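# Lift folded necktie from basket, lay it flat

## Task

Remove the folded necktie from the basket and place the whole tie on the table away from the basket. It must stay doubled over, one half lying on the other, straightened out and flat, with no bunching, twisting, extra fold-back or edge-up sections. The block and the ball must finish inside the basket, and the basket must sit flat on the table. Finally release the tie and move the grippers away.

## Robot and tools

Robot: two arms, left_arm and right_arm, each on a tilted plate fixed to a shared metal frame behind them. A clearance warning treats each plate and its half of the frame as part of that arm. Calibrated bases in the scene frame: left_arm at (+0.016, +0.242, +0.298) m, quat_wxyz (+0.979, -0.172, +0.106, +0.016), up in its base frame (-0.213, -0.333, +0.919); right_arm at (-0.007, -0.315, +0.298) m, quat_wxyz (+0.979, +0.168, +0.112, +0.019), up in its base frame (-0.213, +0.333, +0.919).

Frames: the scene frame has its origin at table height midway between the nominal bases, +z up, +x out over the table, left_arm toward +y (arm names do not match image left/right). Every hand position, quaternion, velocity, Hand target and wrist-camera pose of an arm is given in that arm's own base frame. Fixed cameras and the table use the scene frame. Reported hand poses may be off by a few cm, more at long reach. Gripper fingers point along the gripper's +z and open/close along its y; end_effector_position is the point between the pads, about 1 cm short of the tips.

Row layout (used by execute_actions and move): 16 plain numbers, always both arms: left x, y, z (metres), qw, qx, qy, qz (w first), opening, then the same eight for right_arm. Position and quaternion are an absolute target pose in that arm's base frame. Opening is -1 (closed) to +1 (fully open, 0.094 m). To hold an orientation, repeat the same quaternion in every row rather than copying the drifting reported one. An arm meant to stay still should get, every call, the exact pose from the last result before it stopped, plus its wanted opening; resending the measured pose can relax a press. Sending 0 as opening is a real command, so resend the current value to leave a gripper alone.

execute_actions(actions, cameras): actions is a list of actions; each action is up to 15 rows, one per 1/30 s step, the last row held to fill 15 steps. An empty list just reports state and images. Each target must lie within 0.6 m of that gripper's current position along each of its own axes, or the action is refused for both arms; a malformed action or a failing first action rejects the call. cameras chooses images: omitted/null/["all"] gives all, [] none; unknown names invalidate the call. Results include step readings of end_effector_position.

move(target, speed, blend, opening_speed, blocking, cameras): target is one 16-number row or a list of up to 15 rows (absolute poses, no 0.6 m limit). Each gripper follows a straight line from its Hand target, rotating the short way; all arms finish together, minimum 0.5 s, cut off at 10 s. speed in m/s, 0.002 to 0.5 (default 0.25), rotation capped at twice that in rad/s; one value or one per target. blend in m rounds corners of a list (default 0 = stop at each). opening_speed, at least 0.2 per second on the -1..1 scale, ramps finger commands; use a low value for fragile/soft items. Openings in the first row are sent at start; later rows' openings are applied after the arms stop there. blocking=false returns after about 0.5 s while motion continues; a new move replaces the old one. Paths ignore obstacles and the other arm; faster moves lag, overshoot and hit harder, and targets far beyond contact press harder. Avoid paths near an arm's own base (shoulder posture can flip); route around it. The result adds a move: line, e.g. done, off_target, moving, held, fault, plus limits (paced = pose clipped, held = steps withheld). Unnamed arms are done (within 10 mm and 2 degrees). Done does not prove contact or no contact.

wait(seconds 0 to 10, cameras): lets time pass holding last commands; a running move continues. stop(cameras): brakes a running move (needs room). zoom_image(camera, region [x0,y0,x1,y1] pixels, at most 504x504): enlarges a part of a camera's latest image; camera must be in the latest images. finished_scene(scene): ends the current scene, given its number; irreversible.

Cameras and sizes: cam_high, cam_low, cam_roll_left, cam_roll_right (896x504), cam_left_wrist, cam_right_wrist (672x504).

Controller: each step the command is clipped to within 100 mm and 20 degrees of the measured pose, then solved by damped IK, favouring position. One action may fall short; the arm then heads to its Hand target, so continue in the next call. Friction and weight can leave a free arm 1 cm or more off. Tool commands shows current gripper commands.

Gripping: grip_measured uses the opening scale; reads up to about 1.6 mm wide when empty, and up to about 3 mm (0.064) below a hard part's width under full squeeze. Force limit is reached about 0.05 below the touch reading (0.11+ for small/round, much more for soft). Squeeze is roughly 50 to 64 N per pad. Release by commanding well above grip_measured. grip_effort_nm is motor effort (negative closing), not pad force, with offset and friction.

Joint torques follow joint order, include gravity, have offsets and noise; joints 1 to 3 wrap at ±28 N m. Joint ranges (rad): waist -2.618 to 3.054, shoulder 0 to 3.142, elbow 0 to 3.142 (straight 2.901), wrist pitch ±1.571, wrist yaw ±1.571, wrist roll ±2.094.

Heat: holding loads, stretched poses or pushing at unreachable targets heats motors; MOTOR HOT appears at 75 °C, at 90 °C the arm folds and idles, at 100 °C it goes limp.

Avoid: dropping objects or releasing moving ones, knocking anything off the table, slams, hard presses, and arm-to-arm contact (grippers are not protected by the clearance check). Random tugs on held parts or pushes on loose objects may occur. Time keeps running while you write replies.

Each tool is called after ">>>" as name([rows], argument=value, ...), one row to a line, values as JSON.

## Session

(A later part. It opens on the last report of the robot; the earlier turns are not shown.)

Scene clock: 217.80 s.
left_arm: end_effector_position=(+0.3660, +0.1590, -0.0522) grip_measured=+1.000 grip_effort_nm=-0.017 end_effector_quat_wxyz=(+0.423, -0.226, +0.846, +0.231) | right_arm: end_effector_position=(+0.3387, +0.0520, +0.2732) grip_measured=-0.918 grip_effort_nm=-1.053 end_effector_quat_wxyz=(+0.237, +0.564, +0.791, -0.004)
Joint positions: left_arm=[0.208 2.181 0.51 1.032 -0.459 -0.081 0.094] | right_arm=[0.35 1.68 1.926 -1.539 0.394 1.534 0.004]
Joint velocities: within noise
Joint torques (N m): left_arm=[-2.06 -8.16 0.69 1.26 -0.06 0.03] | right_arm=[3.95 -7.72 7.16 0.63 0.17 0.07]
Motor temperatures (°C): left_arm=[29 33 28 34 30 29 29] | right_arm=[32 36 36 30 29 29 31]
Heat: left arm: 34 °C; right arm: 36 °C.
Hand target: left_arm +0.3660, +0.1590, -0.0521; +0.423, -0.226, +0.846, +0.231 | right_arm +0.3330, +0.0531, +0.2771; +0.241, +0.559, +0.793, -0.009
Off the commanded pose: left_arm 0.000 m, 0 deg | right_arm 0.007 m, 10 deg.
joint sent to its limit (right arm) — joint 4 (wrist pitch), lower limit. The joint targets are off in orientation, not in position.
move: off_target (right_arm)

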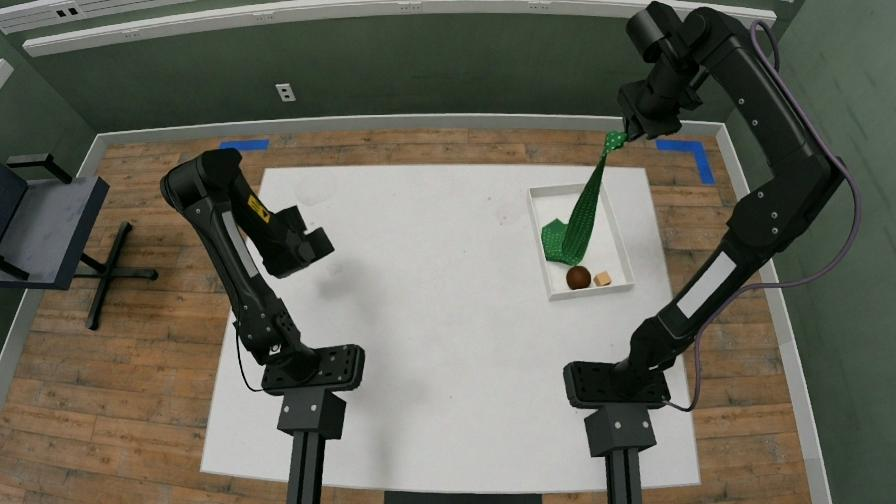

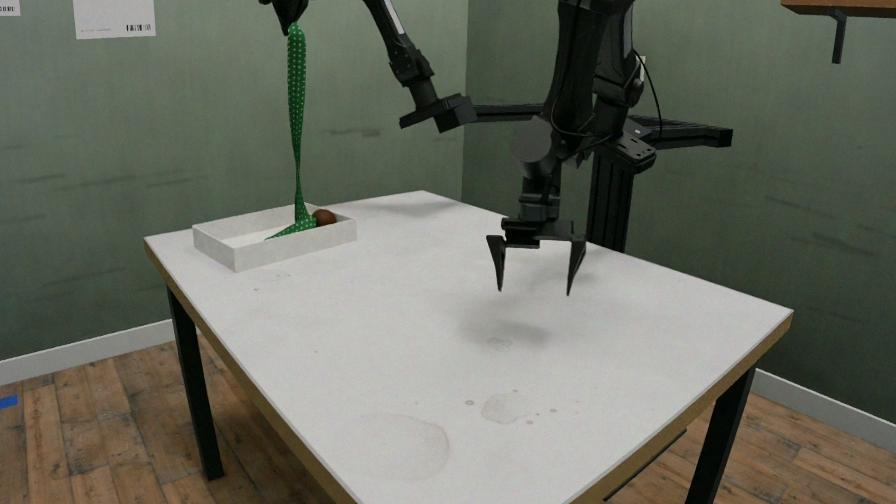

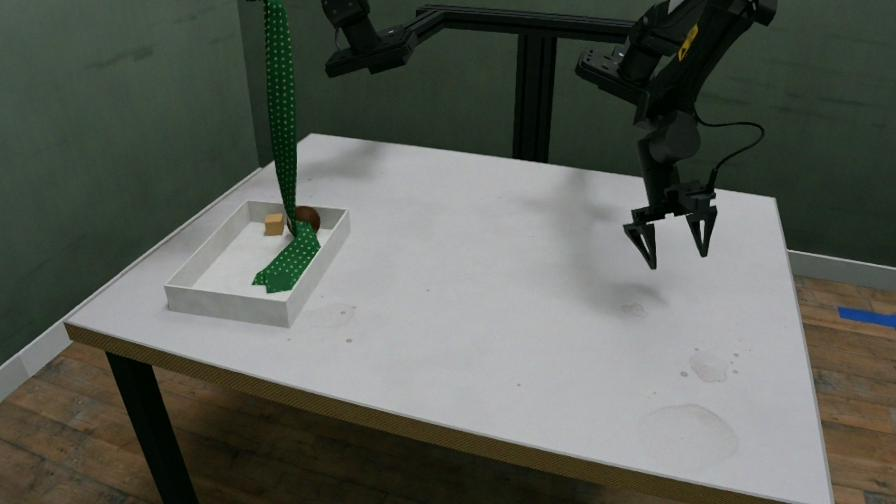

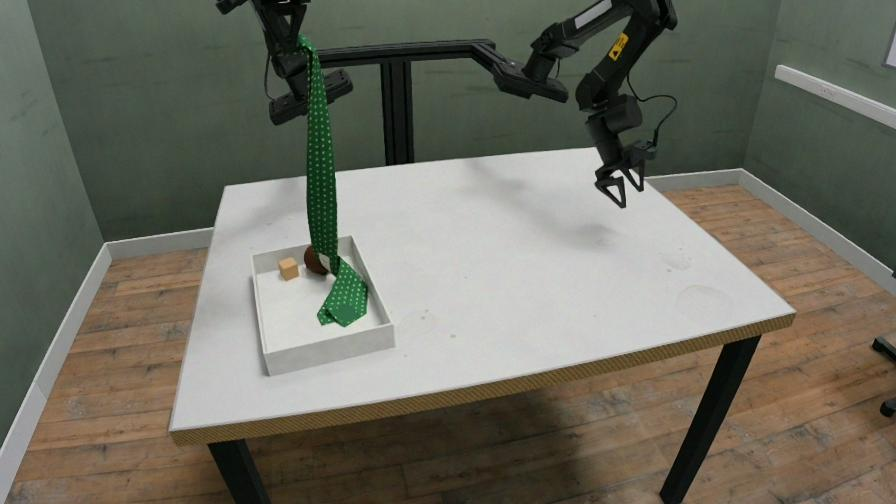

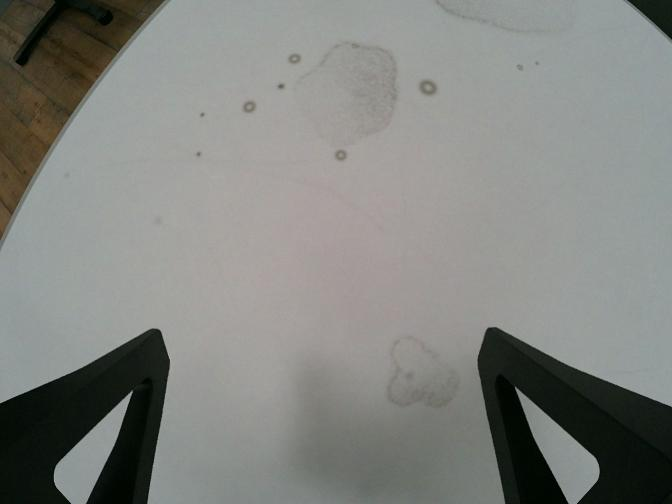

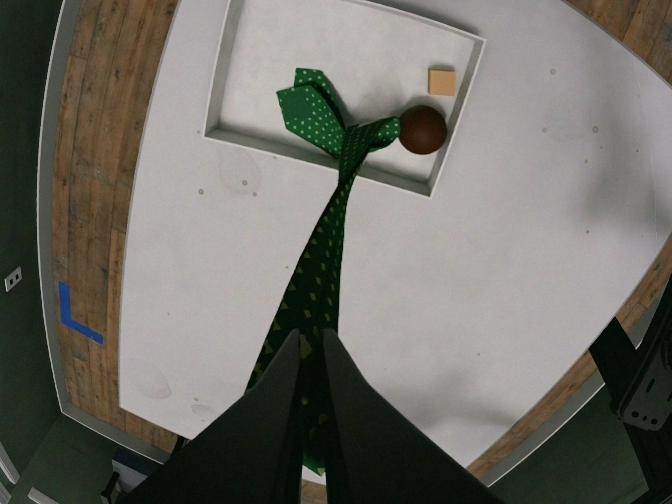

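>>> move(target=[0.3660,0.1590,-0.0522,0.423,-0.226,0.846,0.231,1,0.3056,0.1267,0.4844,0.7151,-0.0934,0.6779,-0.1409,-1], speed=0.15)

Scene clock: 242.30 s.
left_arm: end_effector_position=(+0.3660, +0.1590, -0.0522) grip_measured=+1.000 grip_effort_nm=-0.022 end_effector_quat_wxyz=(+0.423, -0.226, +0.846, +0.231) | right_arm: end_effector_position=(+0.3063, +0.1266, +0.4842) grip_measured=-0.918 grip_effort_nm=-1.057 end_effector_quat_wxyz=(+0.711, -0.090, +0.682, -0.146)
Joint positions: left_arm=[0.208 2.181 0.51 1.032 -0.459 -0.081 0.094] | right_arm=[0.82 1.083 1.325 -0.158 0.89 -0.399 0.004]
Joint velocities: within noise
Joint torques (N m): left_arm=[-2.07 -8.17 0.7 1.27 -0.08 0.02] | right_arm=[0.7 -1.83 5.78 1.86 -0.45 -0.05]
Motor temperatures (°C): left_arm=[29 33 28 34 30 29 29] | right_arm=[32 35 36 31 29 29 31]
Heat: left arm: 34 °C; right arm: 36 °C.
Hand target: left_arm +0.3660, +0.1590, -0.0521; +0.423, -0.226, +0.846, +0.231 | right_arm +0.3055, +0.1266, +0.4846; +0.715, -0.093, +0.678, -0.141
Off the commanded pose: left_arm 0.000 m, 0 deg | right_arm 0.001 m, 1 deg.
move: done

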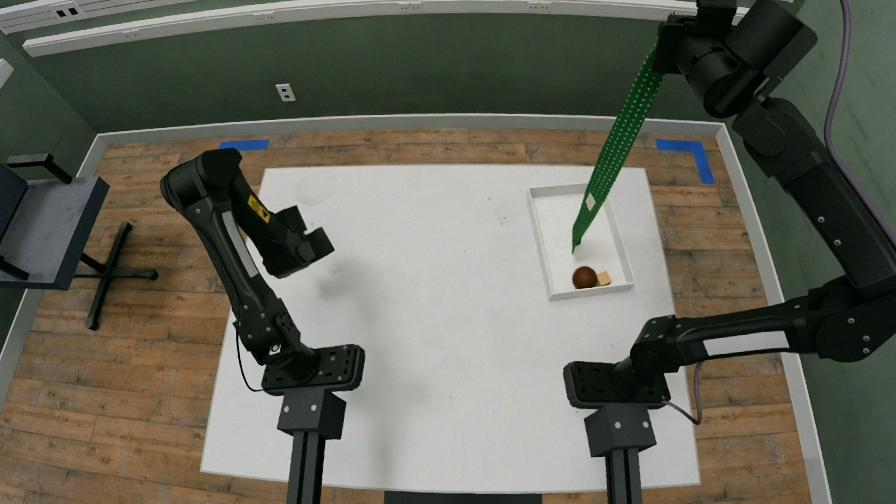

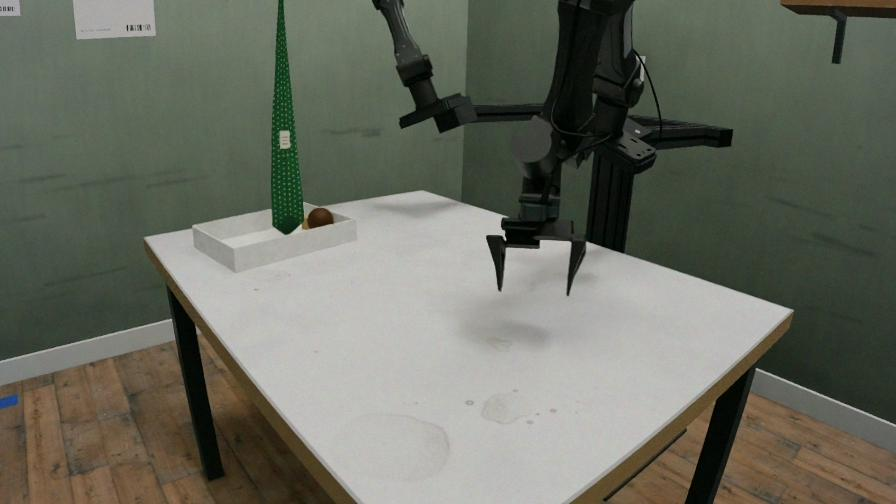

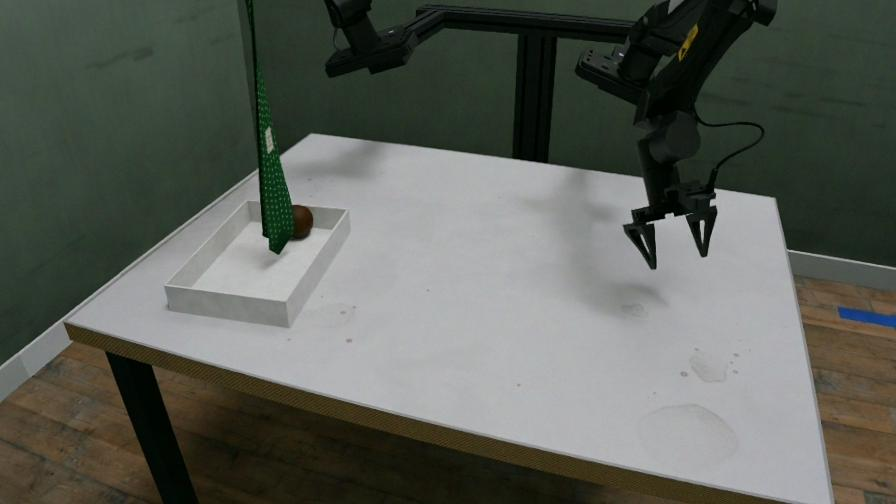

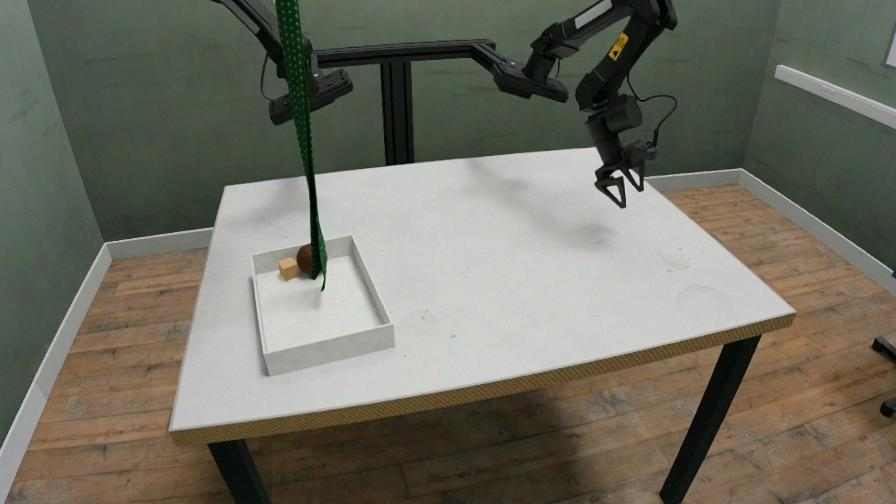

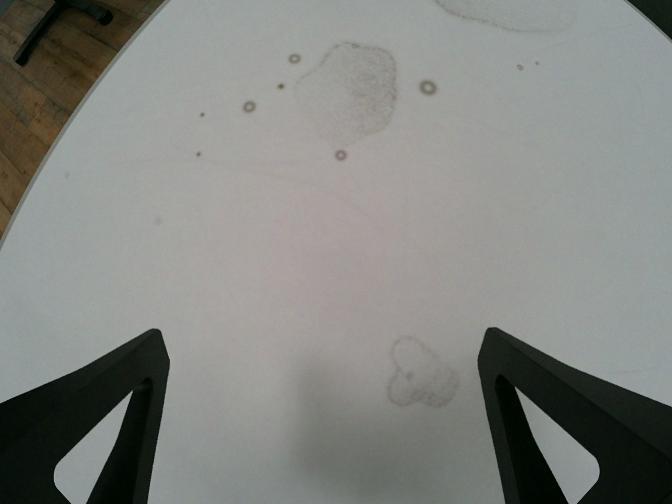

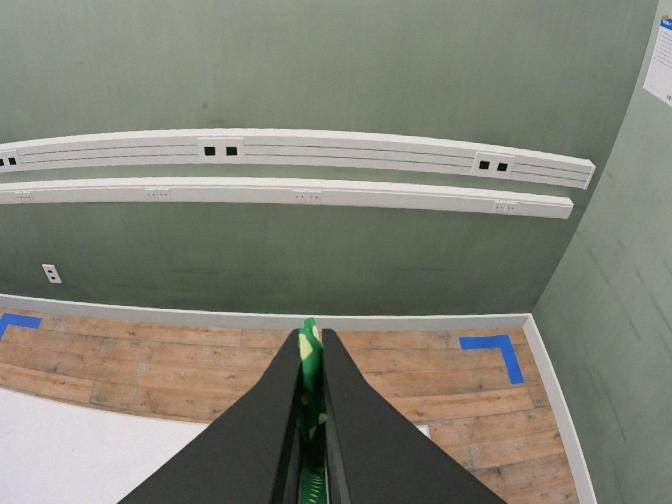

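>>> move([
  [0.2271,0.1790,0.1199,0.106,0.016,0.979,0.172,1,0.2885,0.1534,0.5579,0.7151,-0.0934,0.6779,-0.1409,-1],
], speed=0.15)

Scene clock: 280.97 s.
left_arm: end_effector_position=(+0.2246, +0.1782, +0.1083) grip_measured=+1.000 grip_effort_nm=-0.022 end_effector_quat_wxyz=(+0.093, +0.015, +0.981, +0.170) | right_arm: end_effector_position=(+0.2925, +0.1520, +0.5536) grip_measured=-0.918 grip_effort_nm=-1.057 end_effector_quat_wxyz=(+0.715, -0.088, +0.678, -0.143)
Joint positions: left_arm=[0.554 1.309 0.932 -0.847 -0.183 0.616 0.094] | right_arm=[0.955 1.258 1.725 -0.344 1.02 -0.432 0.004]
Joint velocities: within noise
Joint torques (N m): left_arm=[-0.36 -8.49 7.79 0.18 0.1 0.1] | right_arm=[2.45 -0.5 7.97 1.44 -0.22 -0.05]
Motor temperatures (°C): left_arm=[29 34 28 34 30 29 29] | right_arm=[31 33 35 33 29 29 32]
Heat: left arm: 34 °C; right arm: 35 °C.
Hand target: left_arm +0.2271, +0.1791, +0.1198; +0.106, +0.016, +0.979, +0.172 | right_arm +0.2885, +0.1533, +0.5578; +0.716, -0.093, +0.678, -0.141
Off the commanded pose: left_arm 0.012 m, 1 deg | right_arm 0.006 m, 1 deg.
move: off_target (left_arm)

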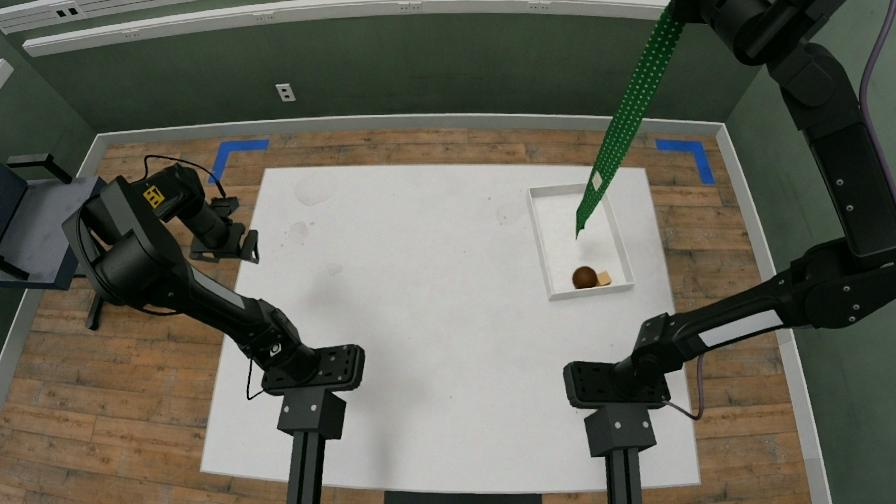

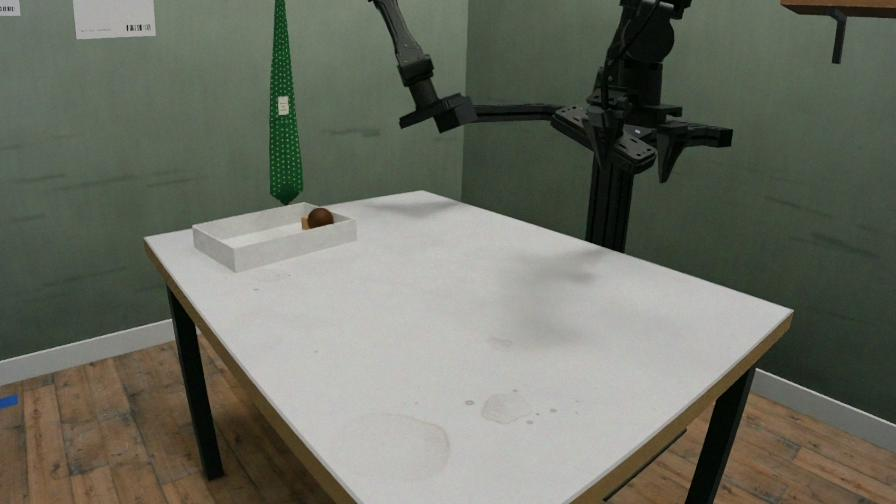

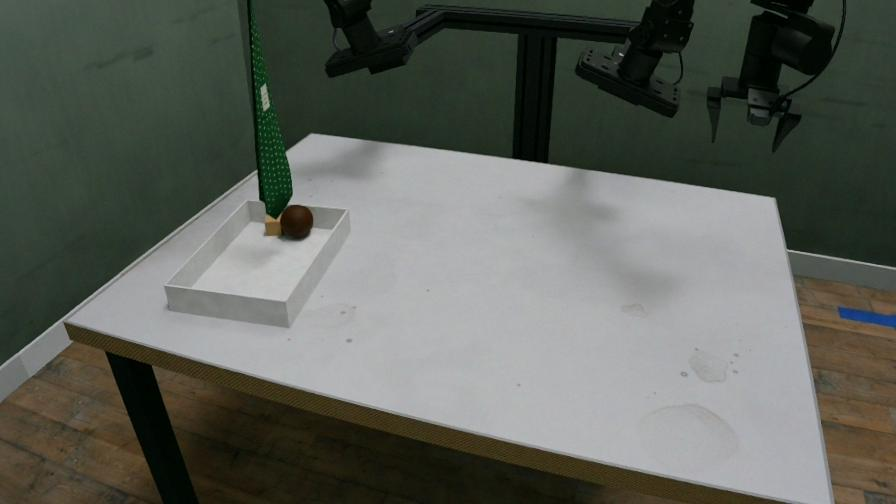

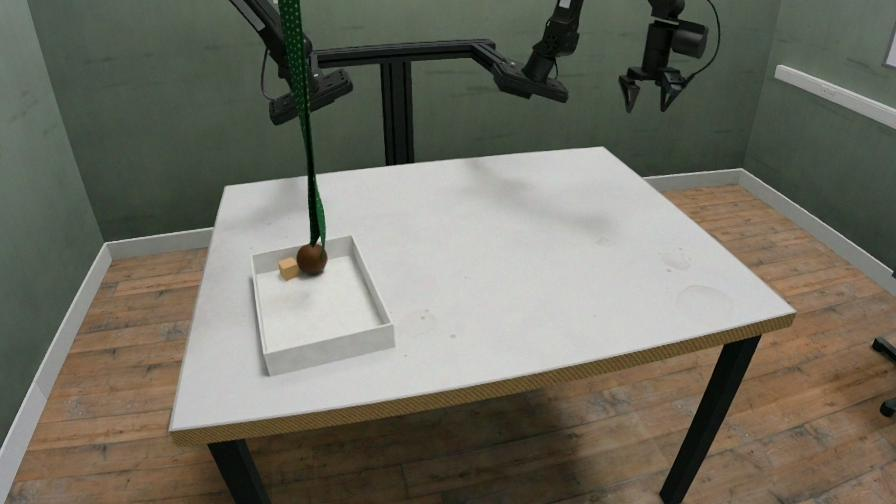

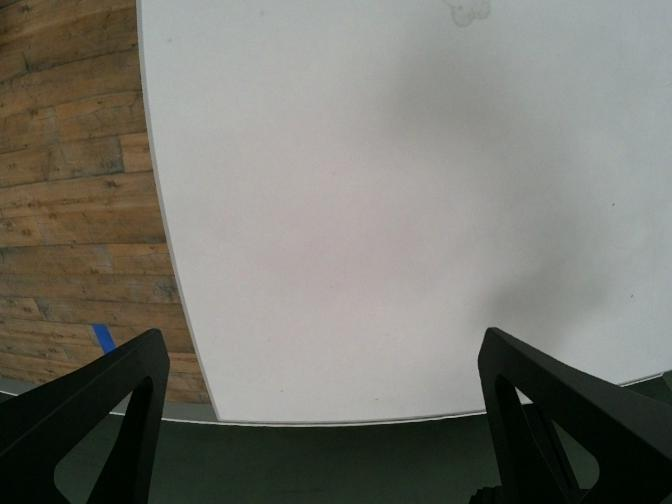

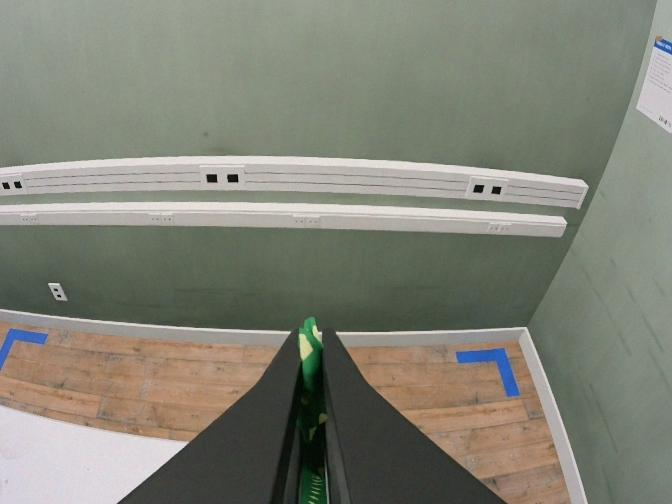

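>>> move([
  [0.2271,0.1790,0.1199,0.106,0.016,0.979,0.172,1,0.1903,0.3890,0.4496,0.6321,-0.3689,0.6790,0.0535,-1],
], speed=0.12)

Scene clock: 289.97 s.
left_arm: end_effector_position=(+0.2245, +0.1781, +0.1082) grip_measured=+1.000 grip_effort_nm=-0.022 end_effector_quat_wxyz=(+0.093, +0.015, +0.981, +0.170) | right_arm: end_effector_position=(+0.1979, +0.3859, +0.4426) grip_measured=-0.919 grip_effort_nm=-1.057 end_effector_quat_wxyz=(+0.633, -0.364, +0.682, +0.038)
Joint positions: left_arm=[0.554 1.309 0.932 -0.848 -0.183 0.617 0.094] | right_arm=[1.403 1.522 1.758 -0.53 0.831 -0.21 0.004]
Joint velocities: within noise
Joint torques (N m): left_arm=[-0.28 -8.53 7.83 0.2 0.1 0.1] | right_arm=[2.95 -2.02 9.4 1.72 -0.3 0.1]
Motor temperatures (°C): left_arm=[29 35 28 33 30 29 29] | right_arm=[32 33 36 33 29 29 32]
Heat: left arm: 35 °C; right arm: 36 °C.
Hand target: left_arm +0.2270, +0.1791, +0.1198; +0.106, +0.016, +0.979, +0.172 | right_arm +0.1902, +0.3888, +0.4494; +0.632, -0.369, +0.679, +0.054
Off the commanded pose: left_arm 0.012 m, 2 deg | right_arm 0.011 m, 2 deg.
move: off_target (left_arm, right_arm)

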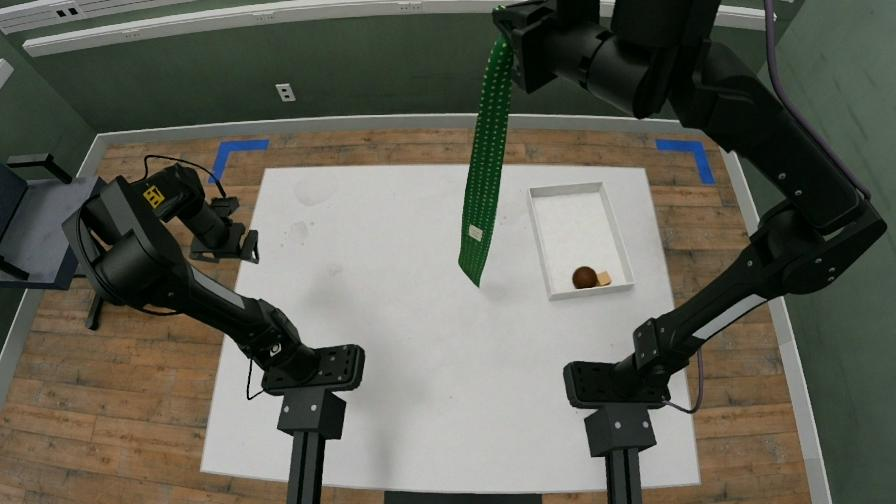

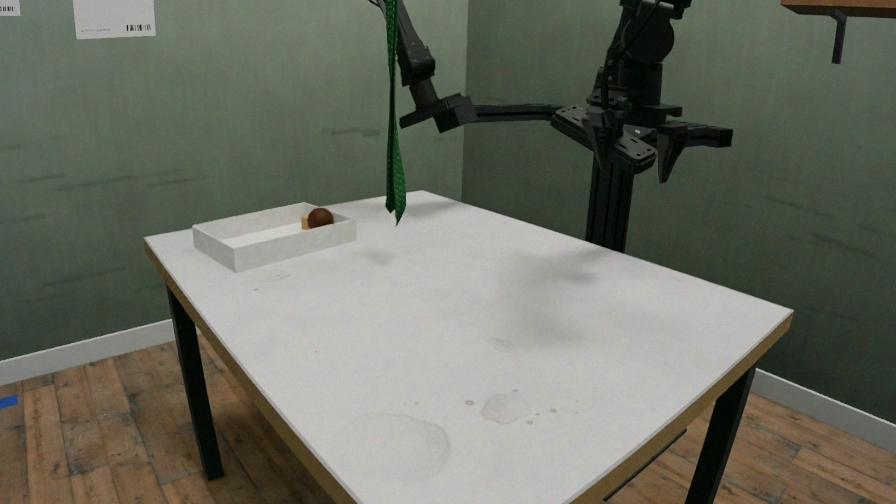

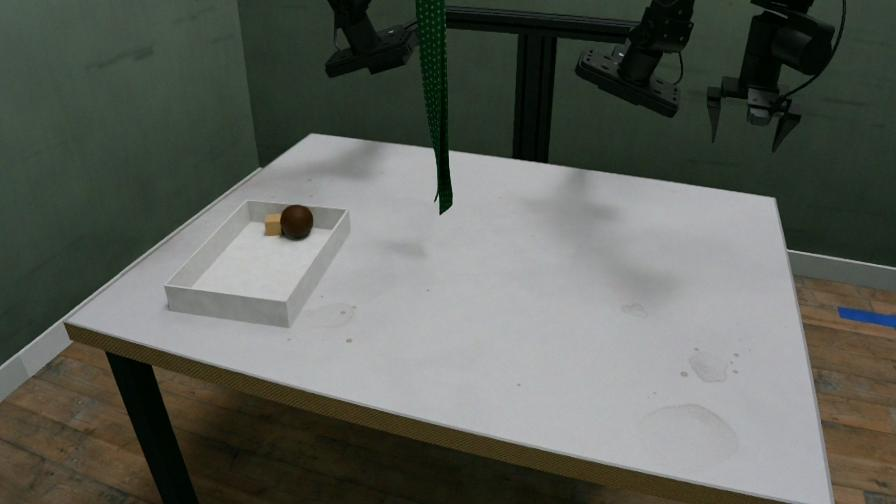

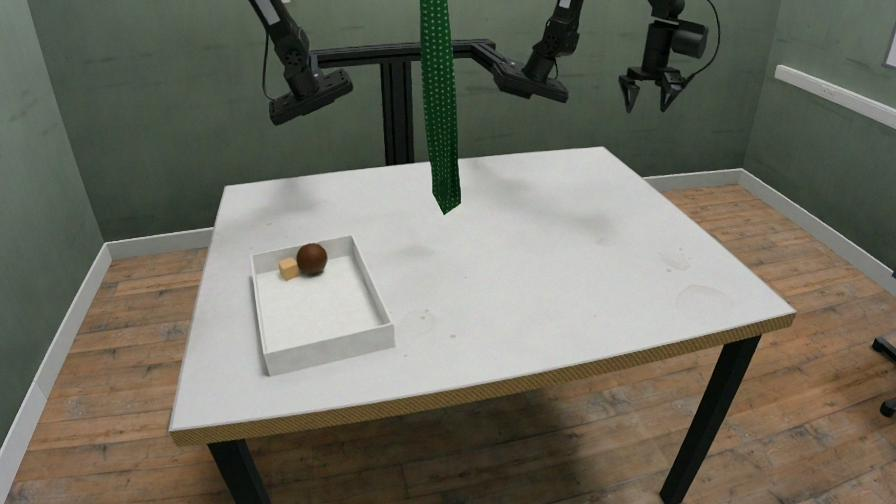

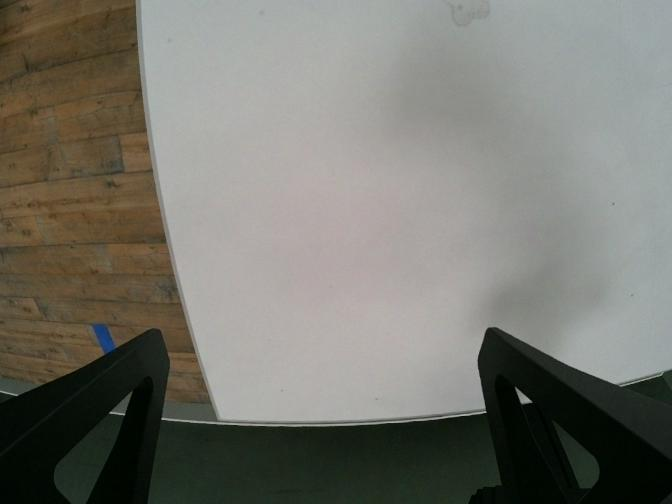

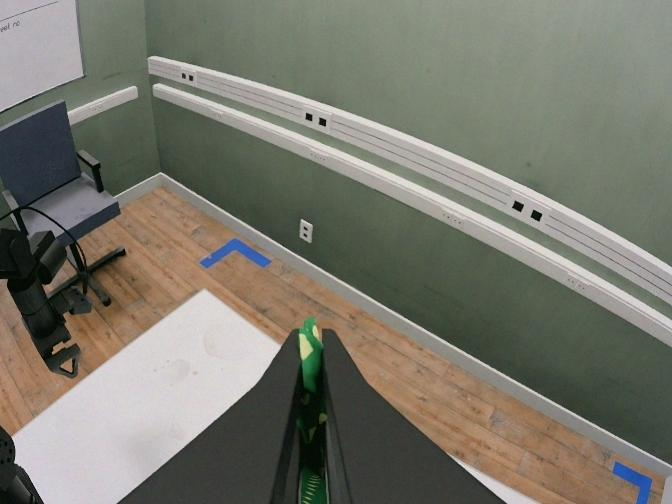

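>>> zoom_image(camera="cam_roll_right", region=[380, 0, 520, 230])

>>> zoom_image(camera="cam_low", region=[330, 0, 470, 230])

>>> zoom_image(camera="cam_high", region=[420, 0, 600, 300])

Scaled by 2.191.

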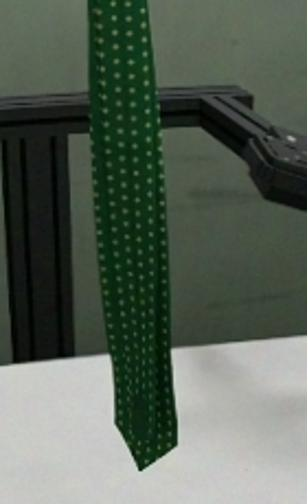

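Scaled by 2.191.

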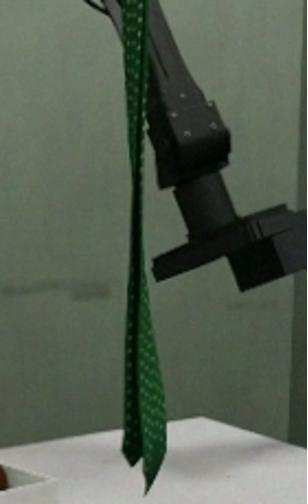

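Scaled by 1.680.

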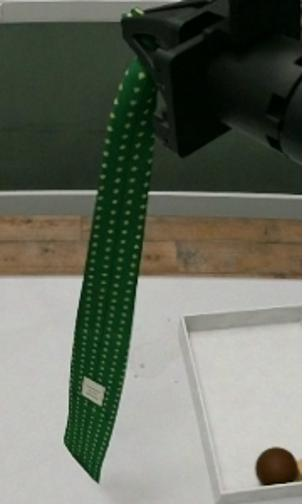

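>>> move([
  [0.2271,0.1790,0.1199,0.106,0.016,0.979,0.172,1,0.1274,0.3972,0.3667,0.3973,-0.6692,0.5483,0.3055,-1],
], speed=0.12)

>>> wait(seconds=1.5)

Scene clock: 317.93 s.
left_arm: end_effector_position=(+0.2244, +0.1781, +0.1082) grip_measured=+1.000 grip_effort_nm=-0.022 end_effector_quat_wxyz=(+0.093, +0.015, +0.981, +0.169) | right_arm: end_effector_position=(+0.1293, +0.3985, +0.3709) grip_measured=-0.919 grip_effort_nm=-1.057 end_effector_quat_wxyz=(-0.409, +0.664, -0.549, -0.302)
Joint positions: left_arm=[0.554 1.309 0.932 -0.848 -0.183 0.617 0.094] | right_arm=[1.106 1.439 1.663 -0.766 -0.356 -0.452 0.004]
Joint velocities: within noise
Joint torques (N m): left_arm=[-0.29 -8.49 7.82 0.22 0.1 0.09] | right_arm=[1.52 -2.29 7.39 1.84 -0.56 -0.05]
Motor temperatures (°C): left_arm=[29 36 29 32 30 29 29] | right_arm=[32 32 37 35 29 29 32]
Heat: left arm: 36 °C; right arm: 37 °C.
Hand target: left_arm +0.2270, +0.1790, +0.1198; +0.106, +0.016, +0.979, +0.172 | right_arm +0.1274, +0.3972, +0.3667; -0.397, +0.669, -0.549, -0.306
Off the commanded pose: left_arm 0.012 m, 2 deg | right_arm 0.005 m, 2 deg.
move: off_target (left_arm)

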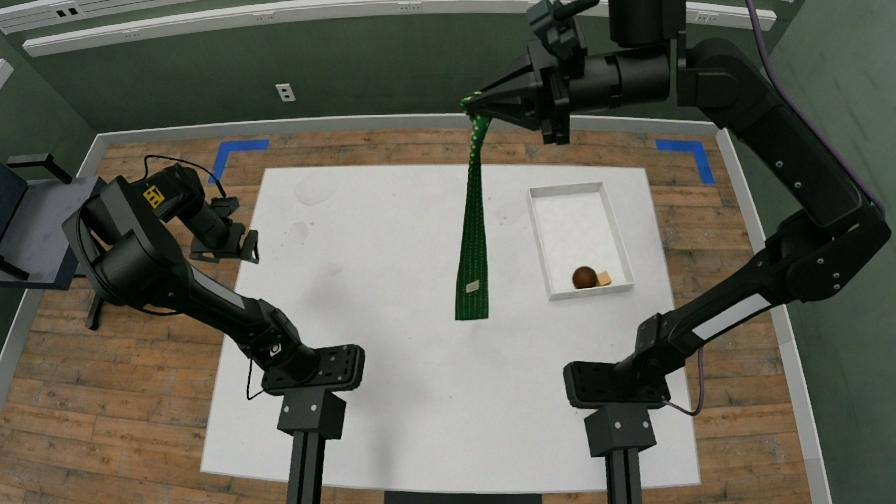

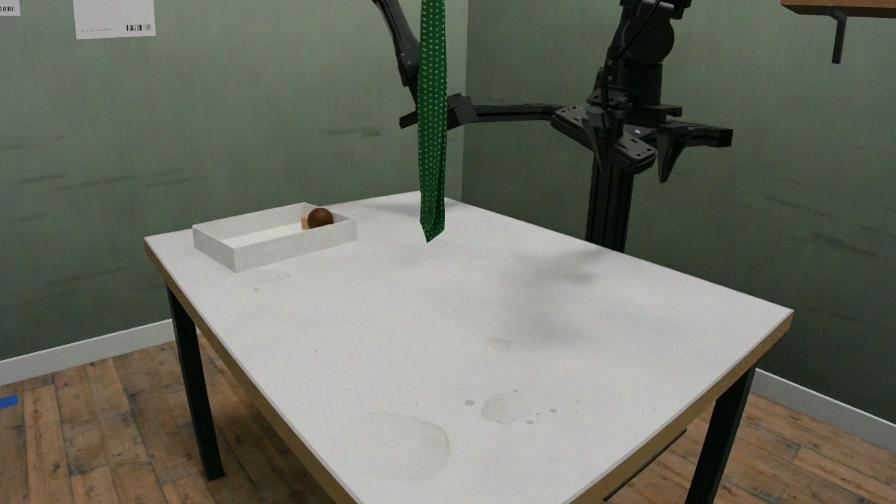

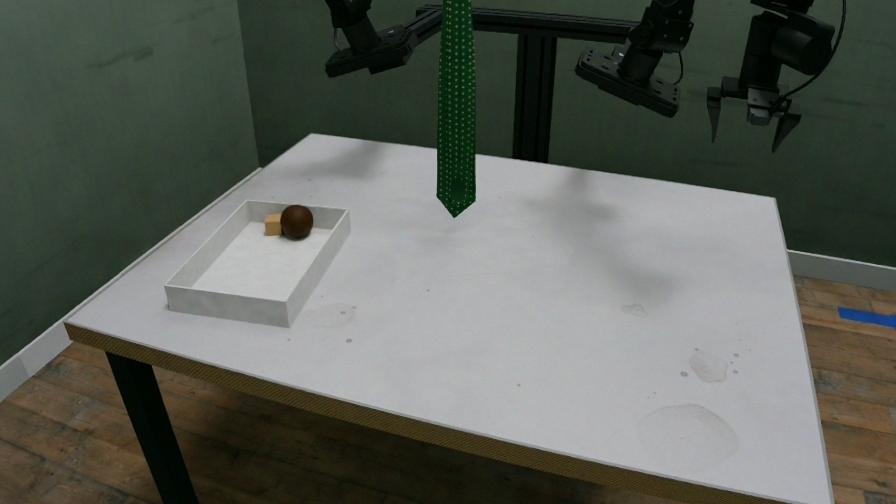

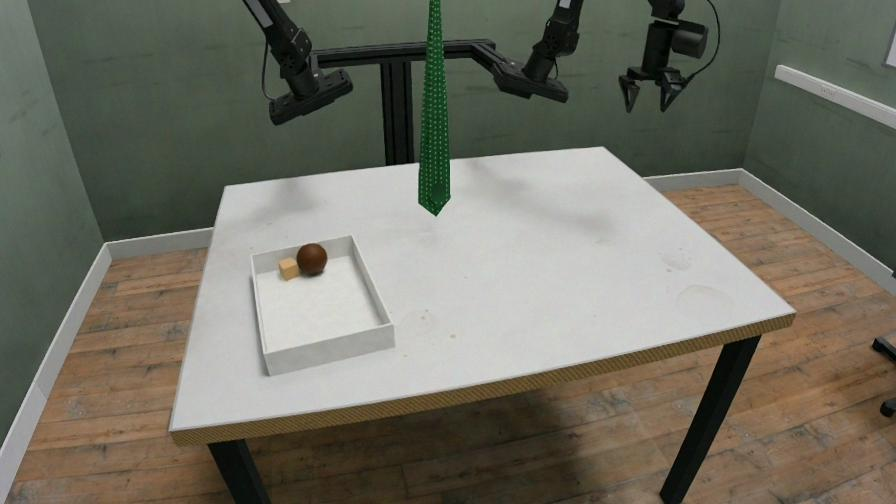

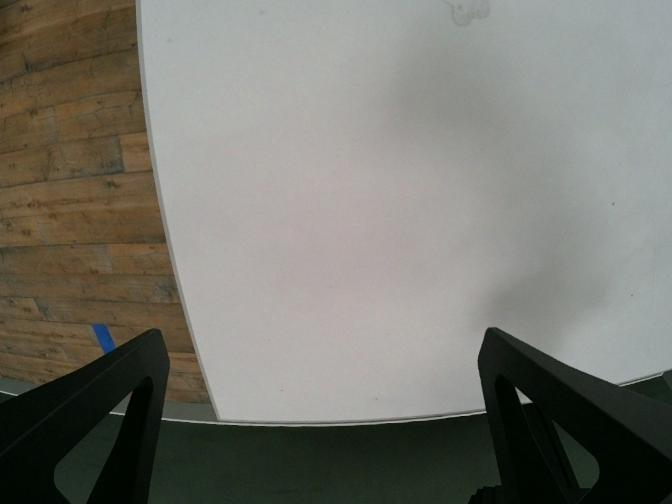

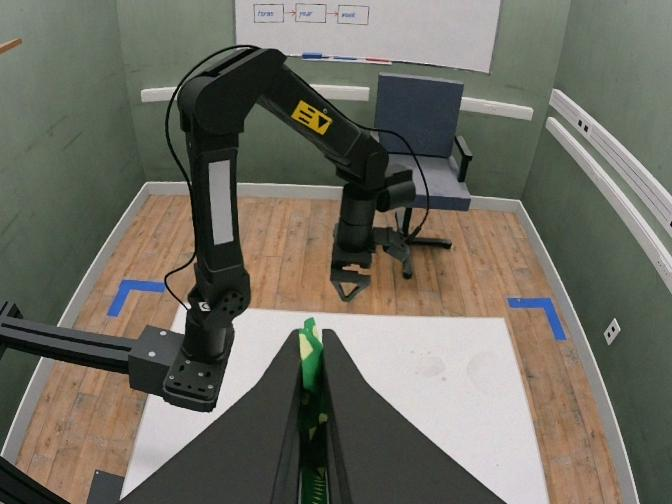

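Scene clock: 319.43 s.
left_arm: end_effector_position=(+0.2245, +0.1780, +0.1082) grip_measured=+1.000 grip_effort_nm=-0.022 end_effector_quat_wxyz=(+0.093, +0.015, +0.981, +0.169) | right_arm: end_effector_position=(+0.1291, +0.3985, +0.3709) grip_measured=-0.919 grip_effort_nm=-1.057 end_effector_quat_wxyz=(-0.409, +0.664, -0.548, -0.302)
Joint positions: left_arm=[0.554 1.309 0.932 -0.848 -0.182 0.617 0.094] | right_arm=[1.106 1.439 1.663 -0.767 -0.357 -0.452 0.004]
Joint velocities: within noise
Joint torques (N m): left_arm=[-0.34 -8.5 7.8 0.21 0.1 0.09] | right_arm=[1.52 -2.3 7.39 1.84 -0.53 -0.05]
Motor temperatures (°C): left_arm=[29 36 29 32 30 29 29] | right_arm=[32 32 37 35 29 29 32]
Heat: left arm: 36 °C; right arm: 37 °C.
Hand target: left_arm +0.2270, +0.1790, +0.1198; +0.106, +0.016, +0.979, +0.172 | right_arm +0.1274, +0.3972, +0.3667; -0.398, +0.669, -0.549, -0.306
Tool commands: left_gripper/opening=+1.0 right_gripper/opening=-1.0
Off the commanded pose: left_arm 0.012 m, 2 deg | right_arm 0.005 m, 2 deg.
wait: 1.50 s; at rest by 0.17 s

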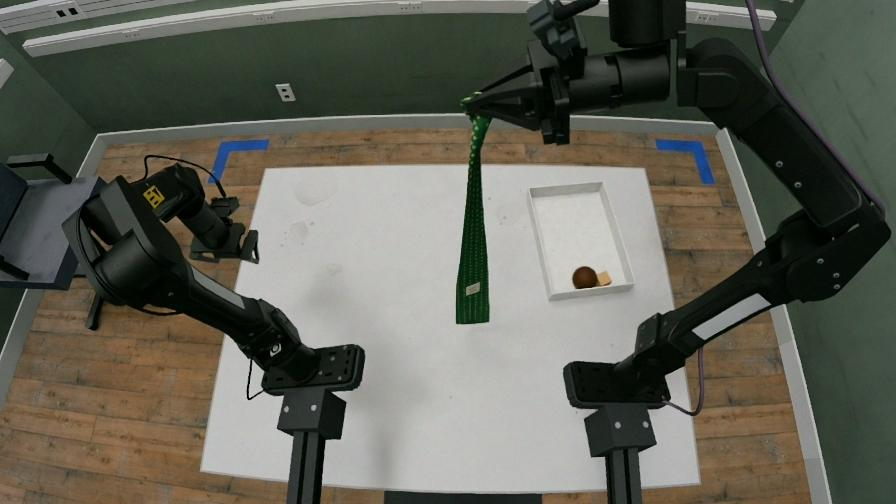

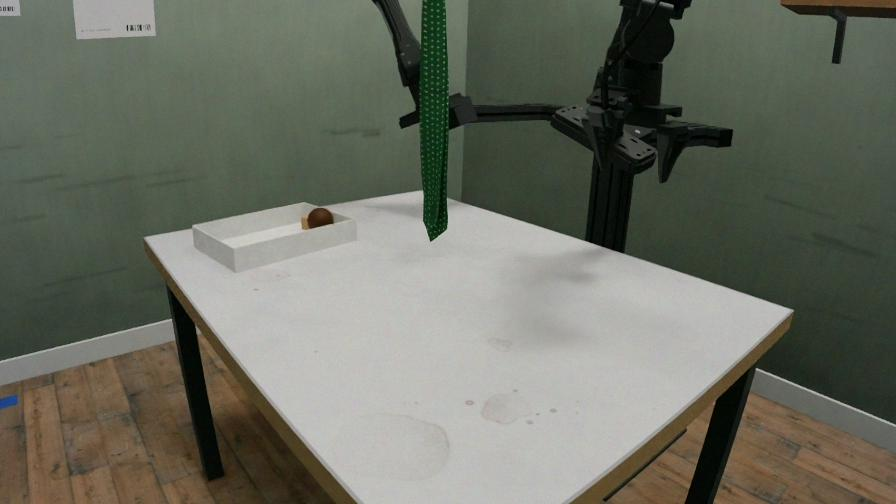

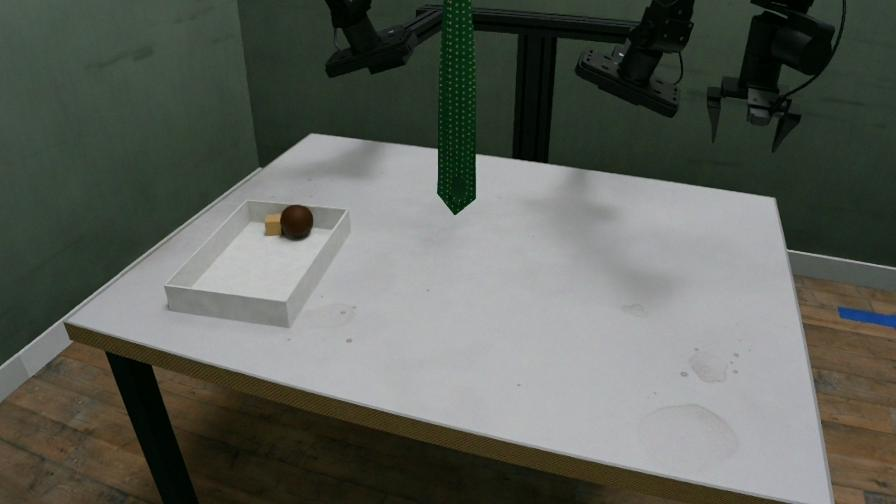

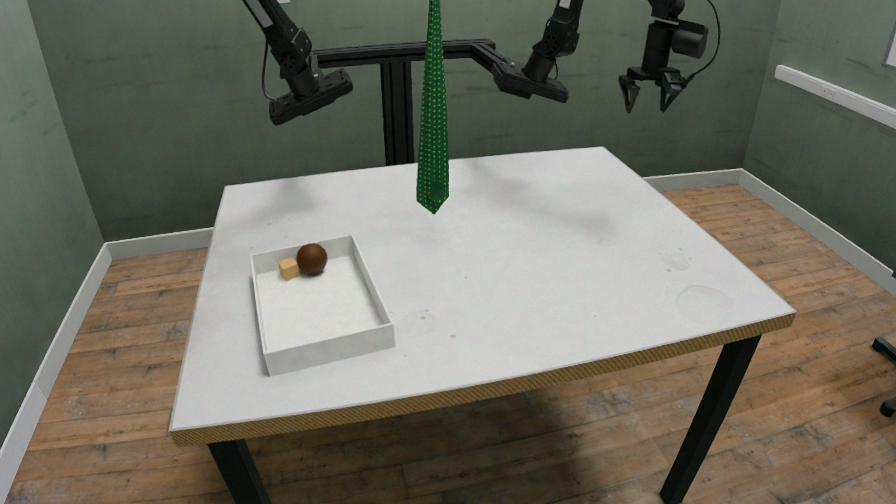

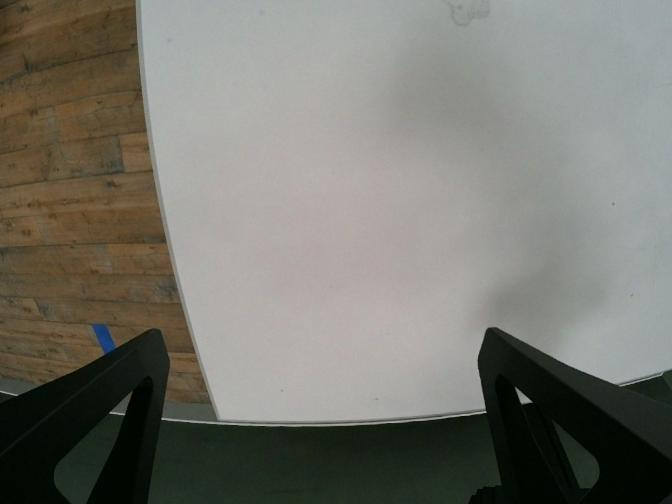

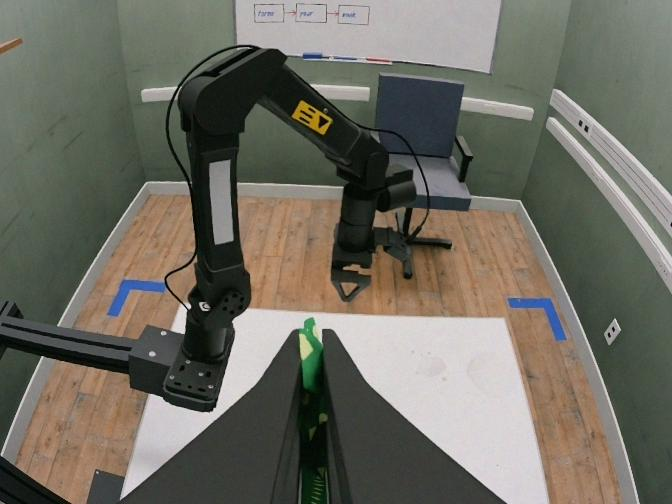

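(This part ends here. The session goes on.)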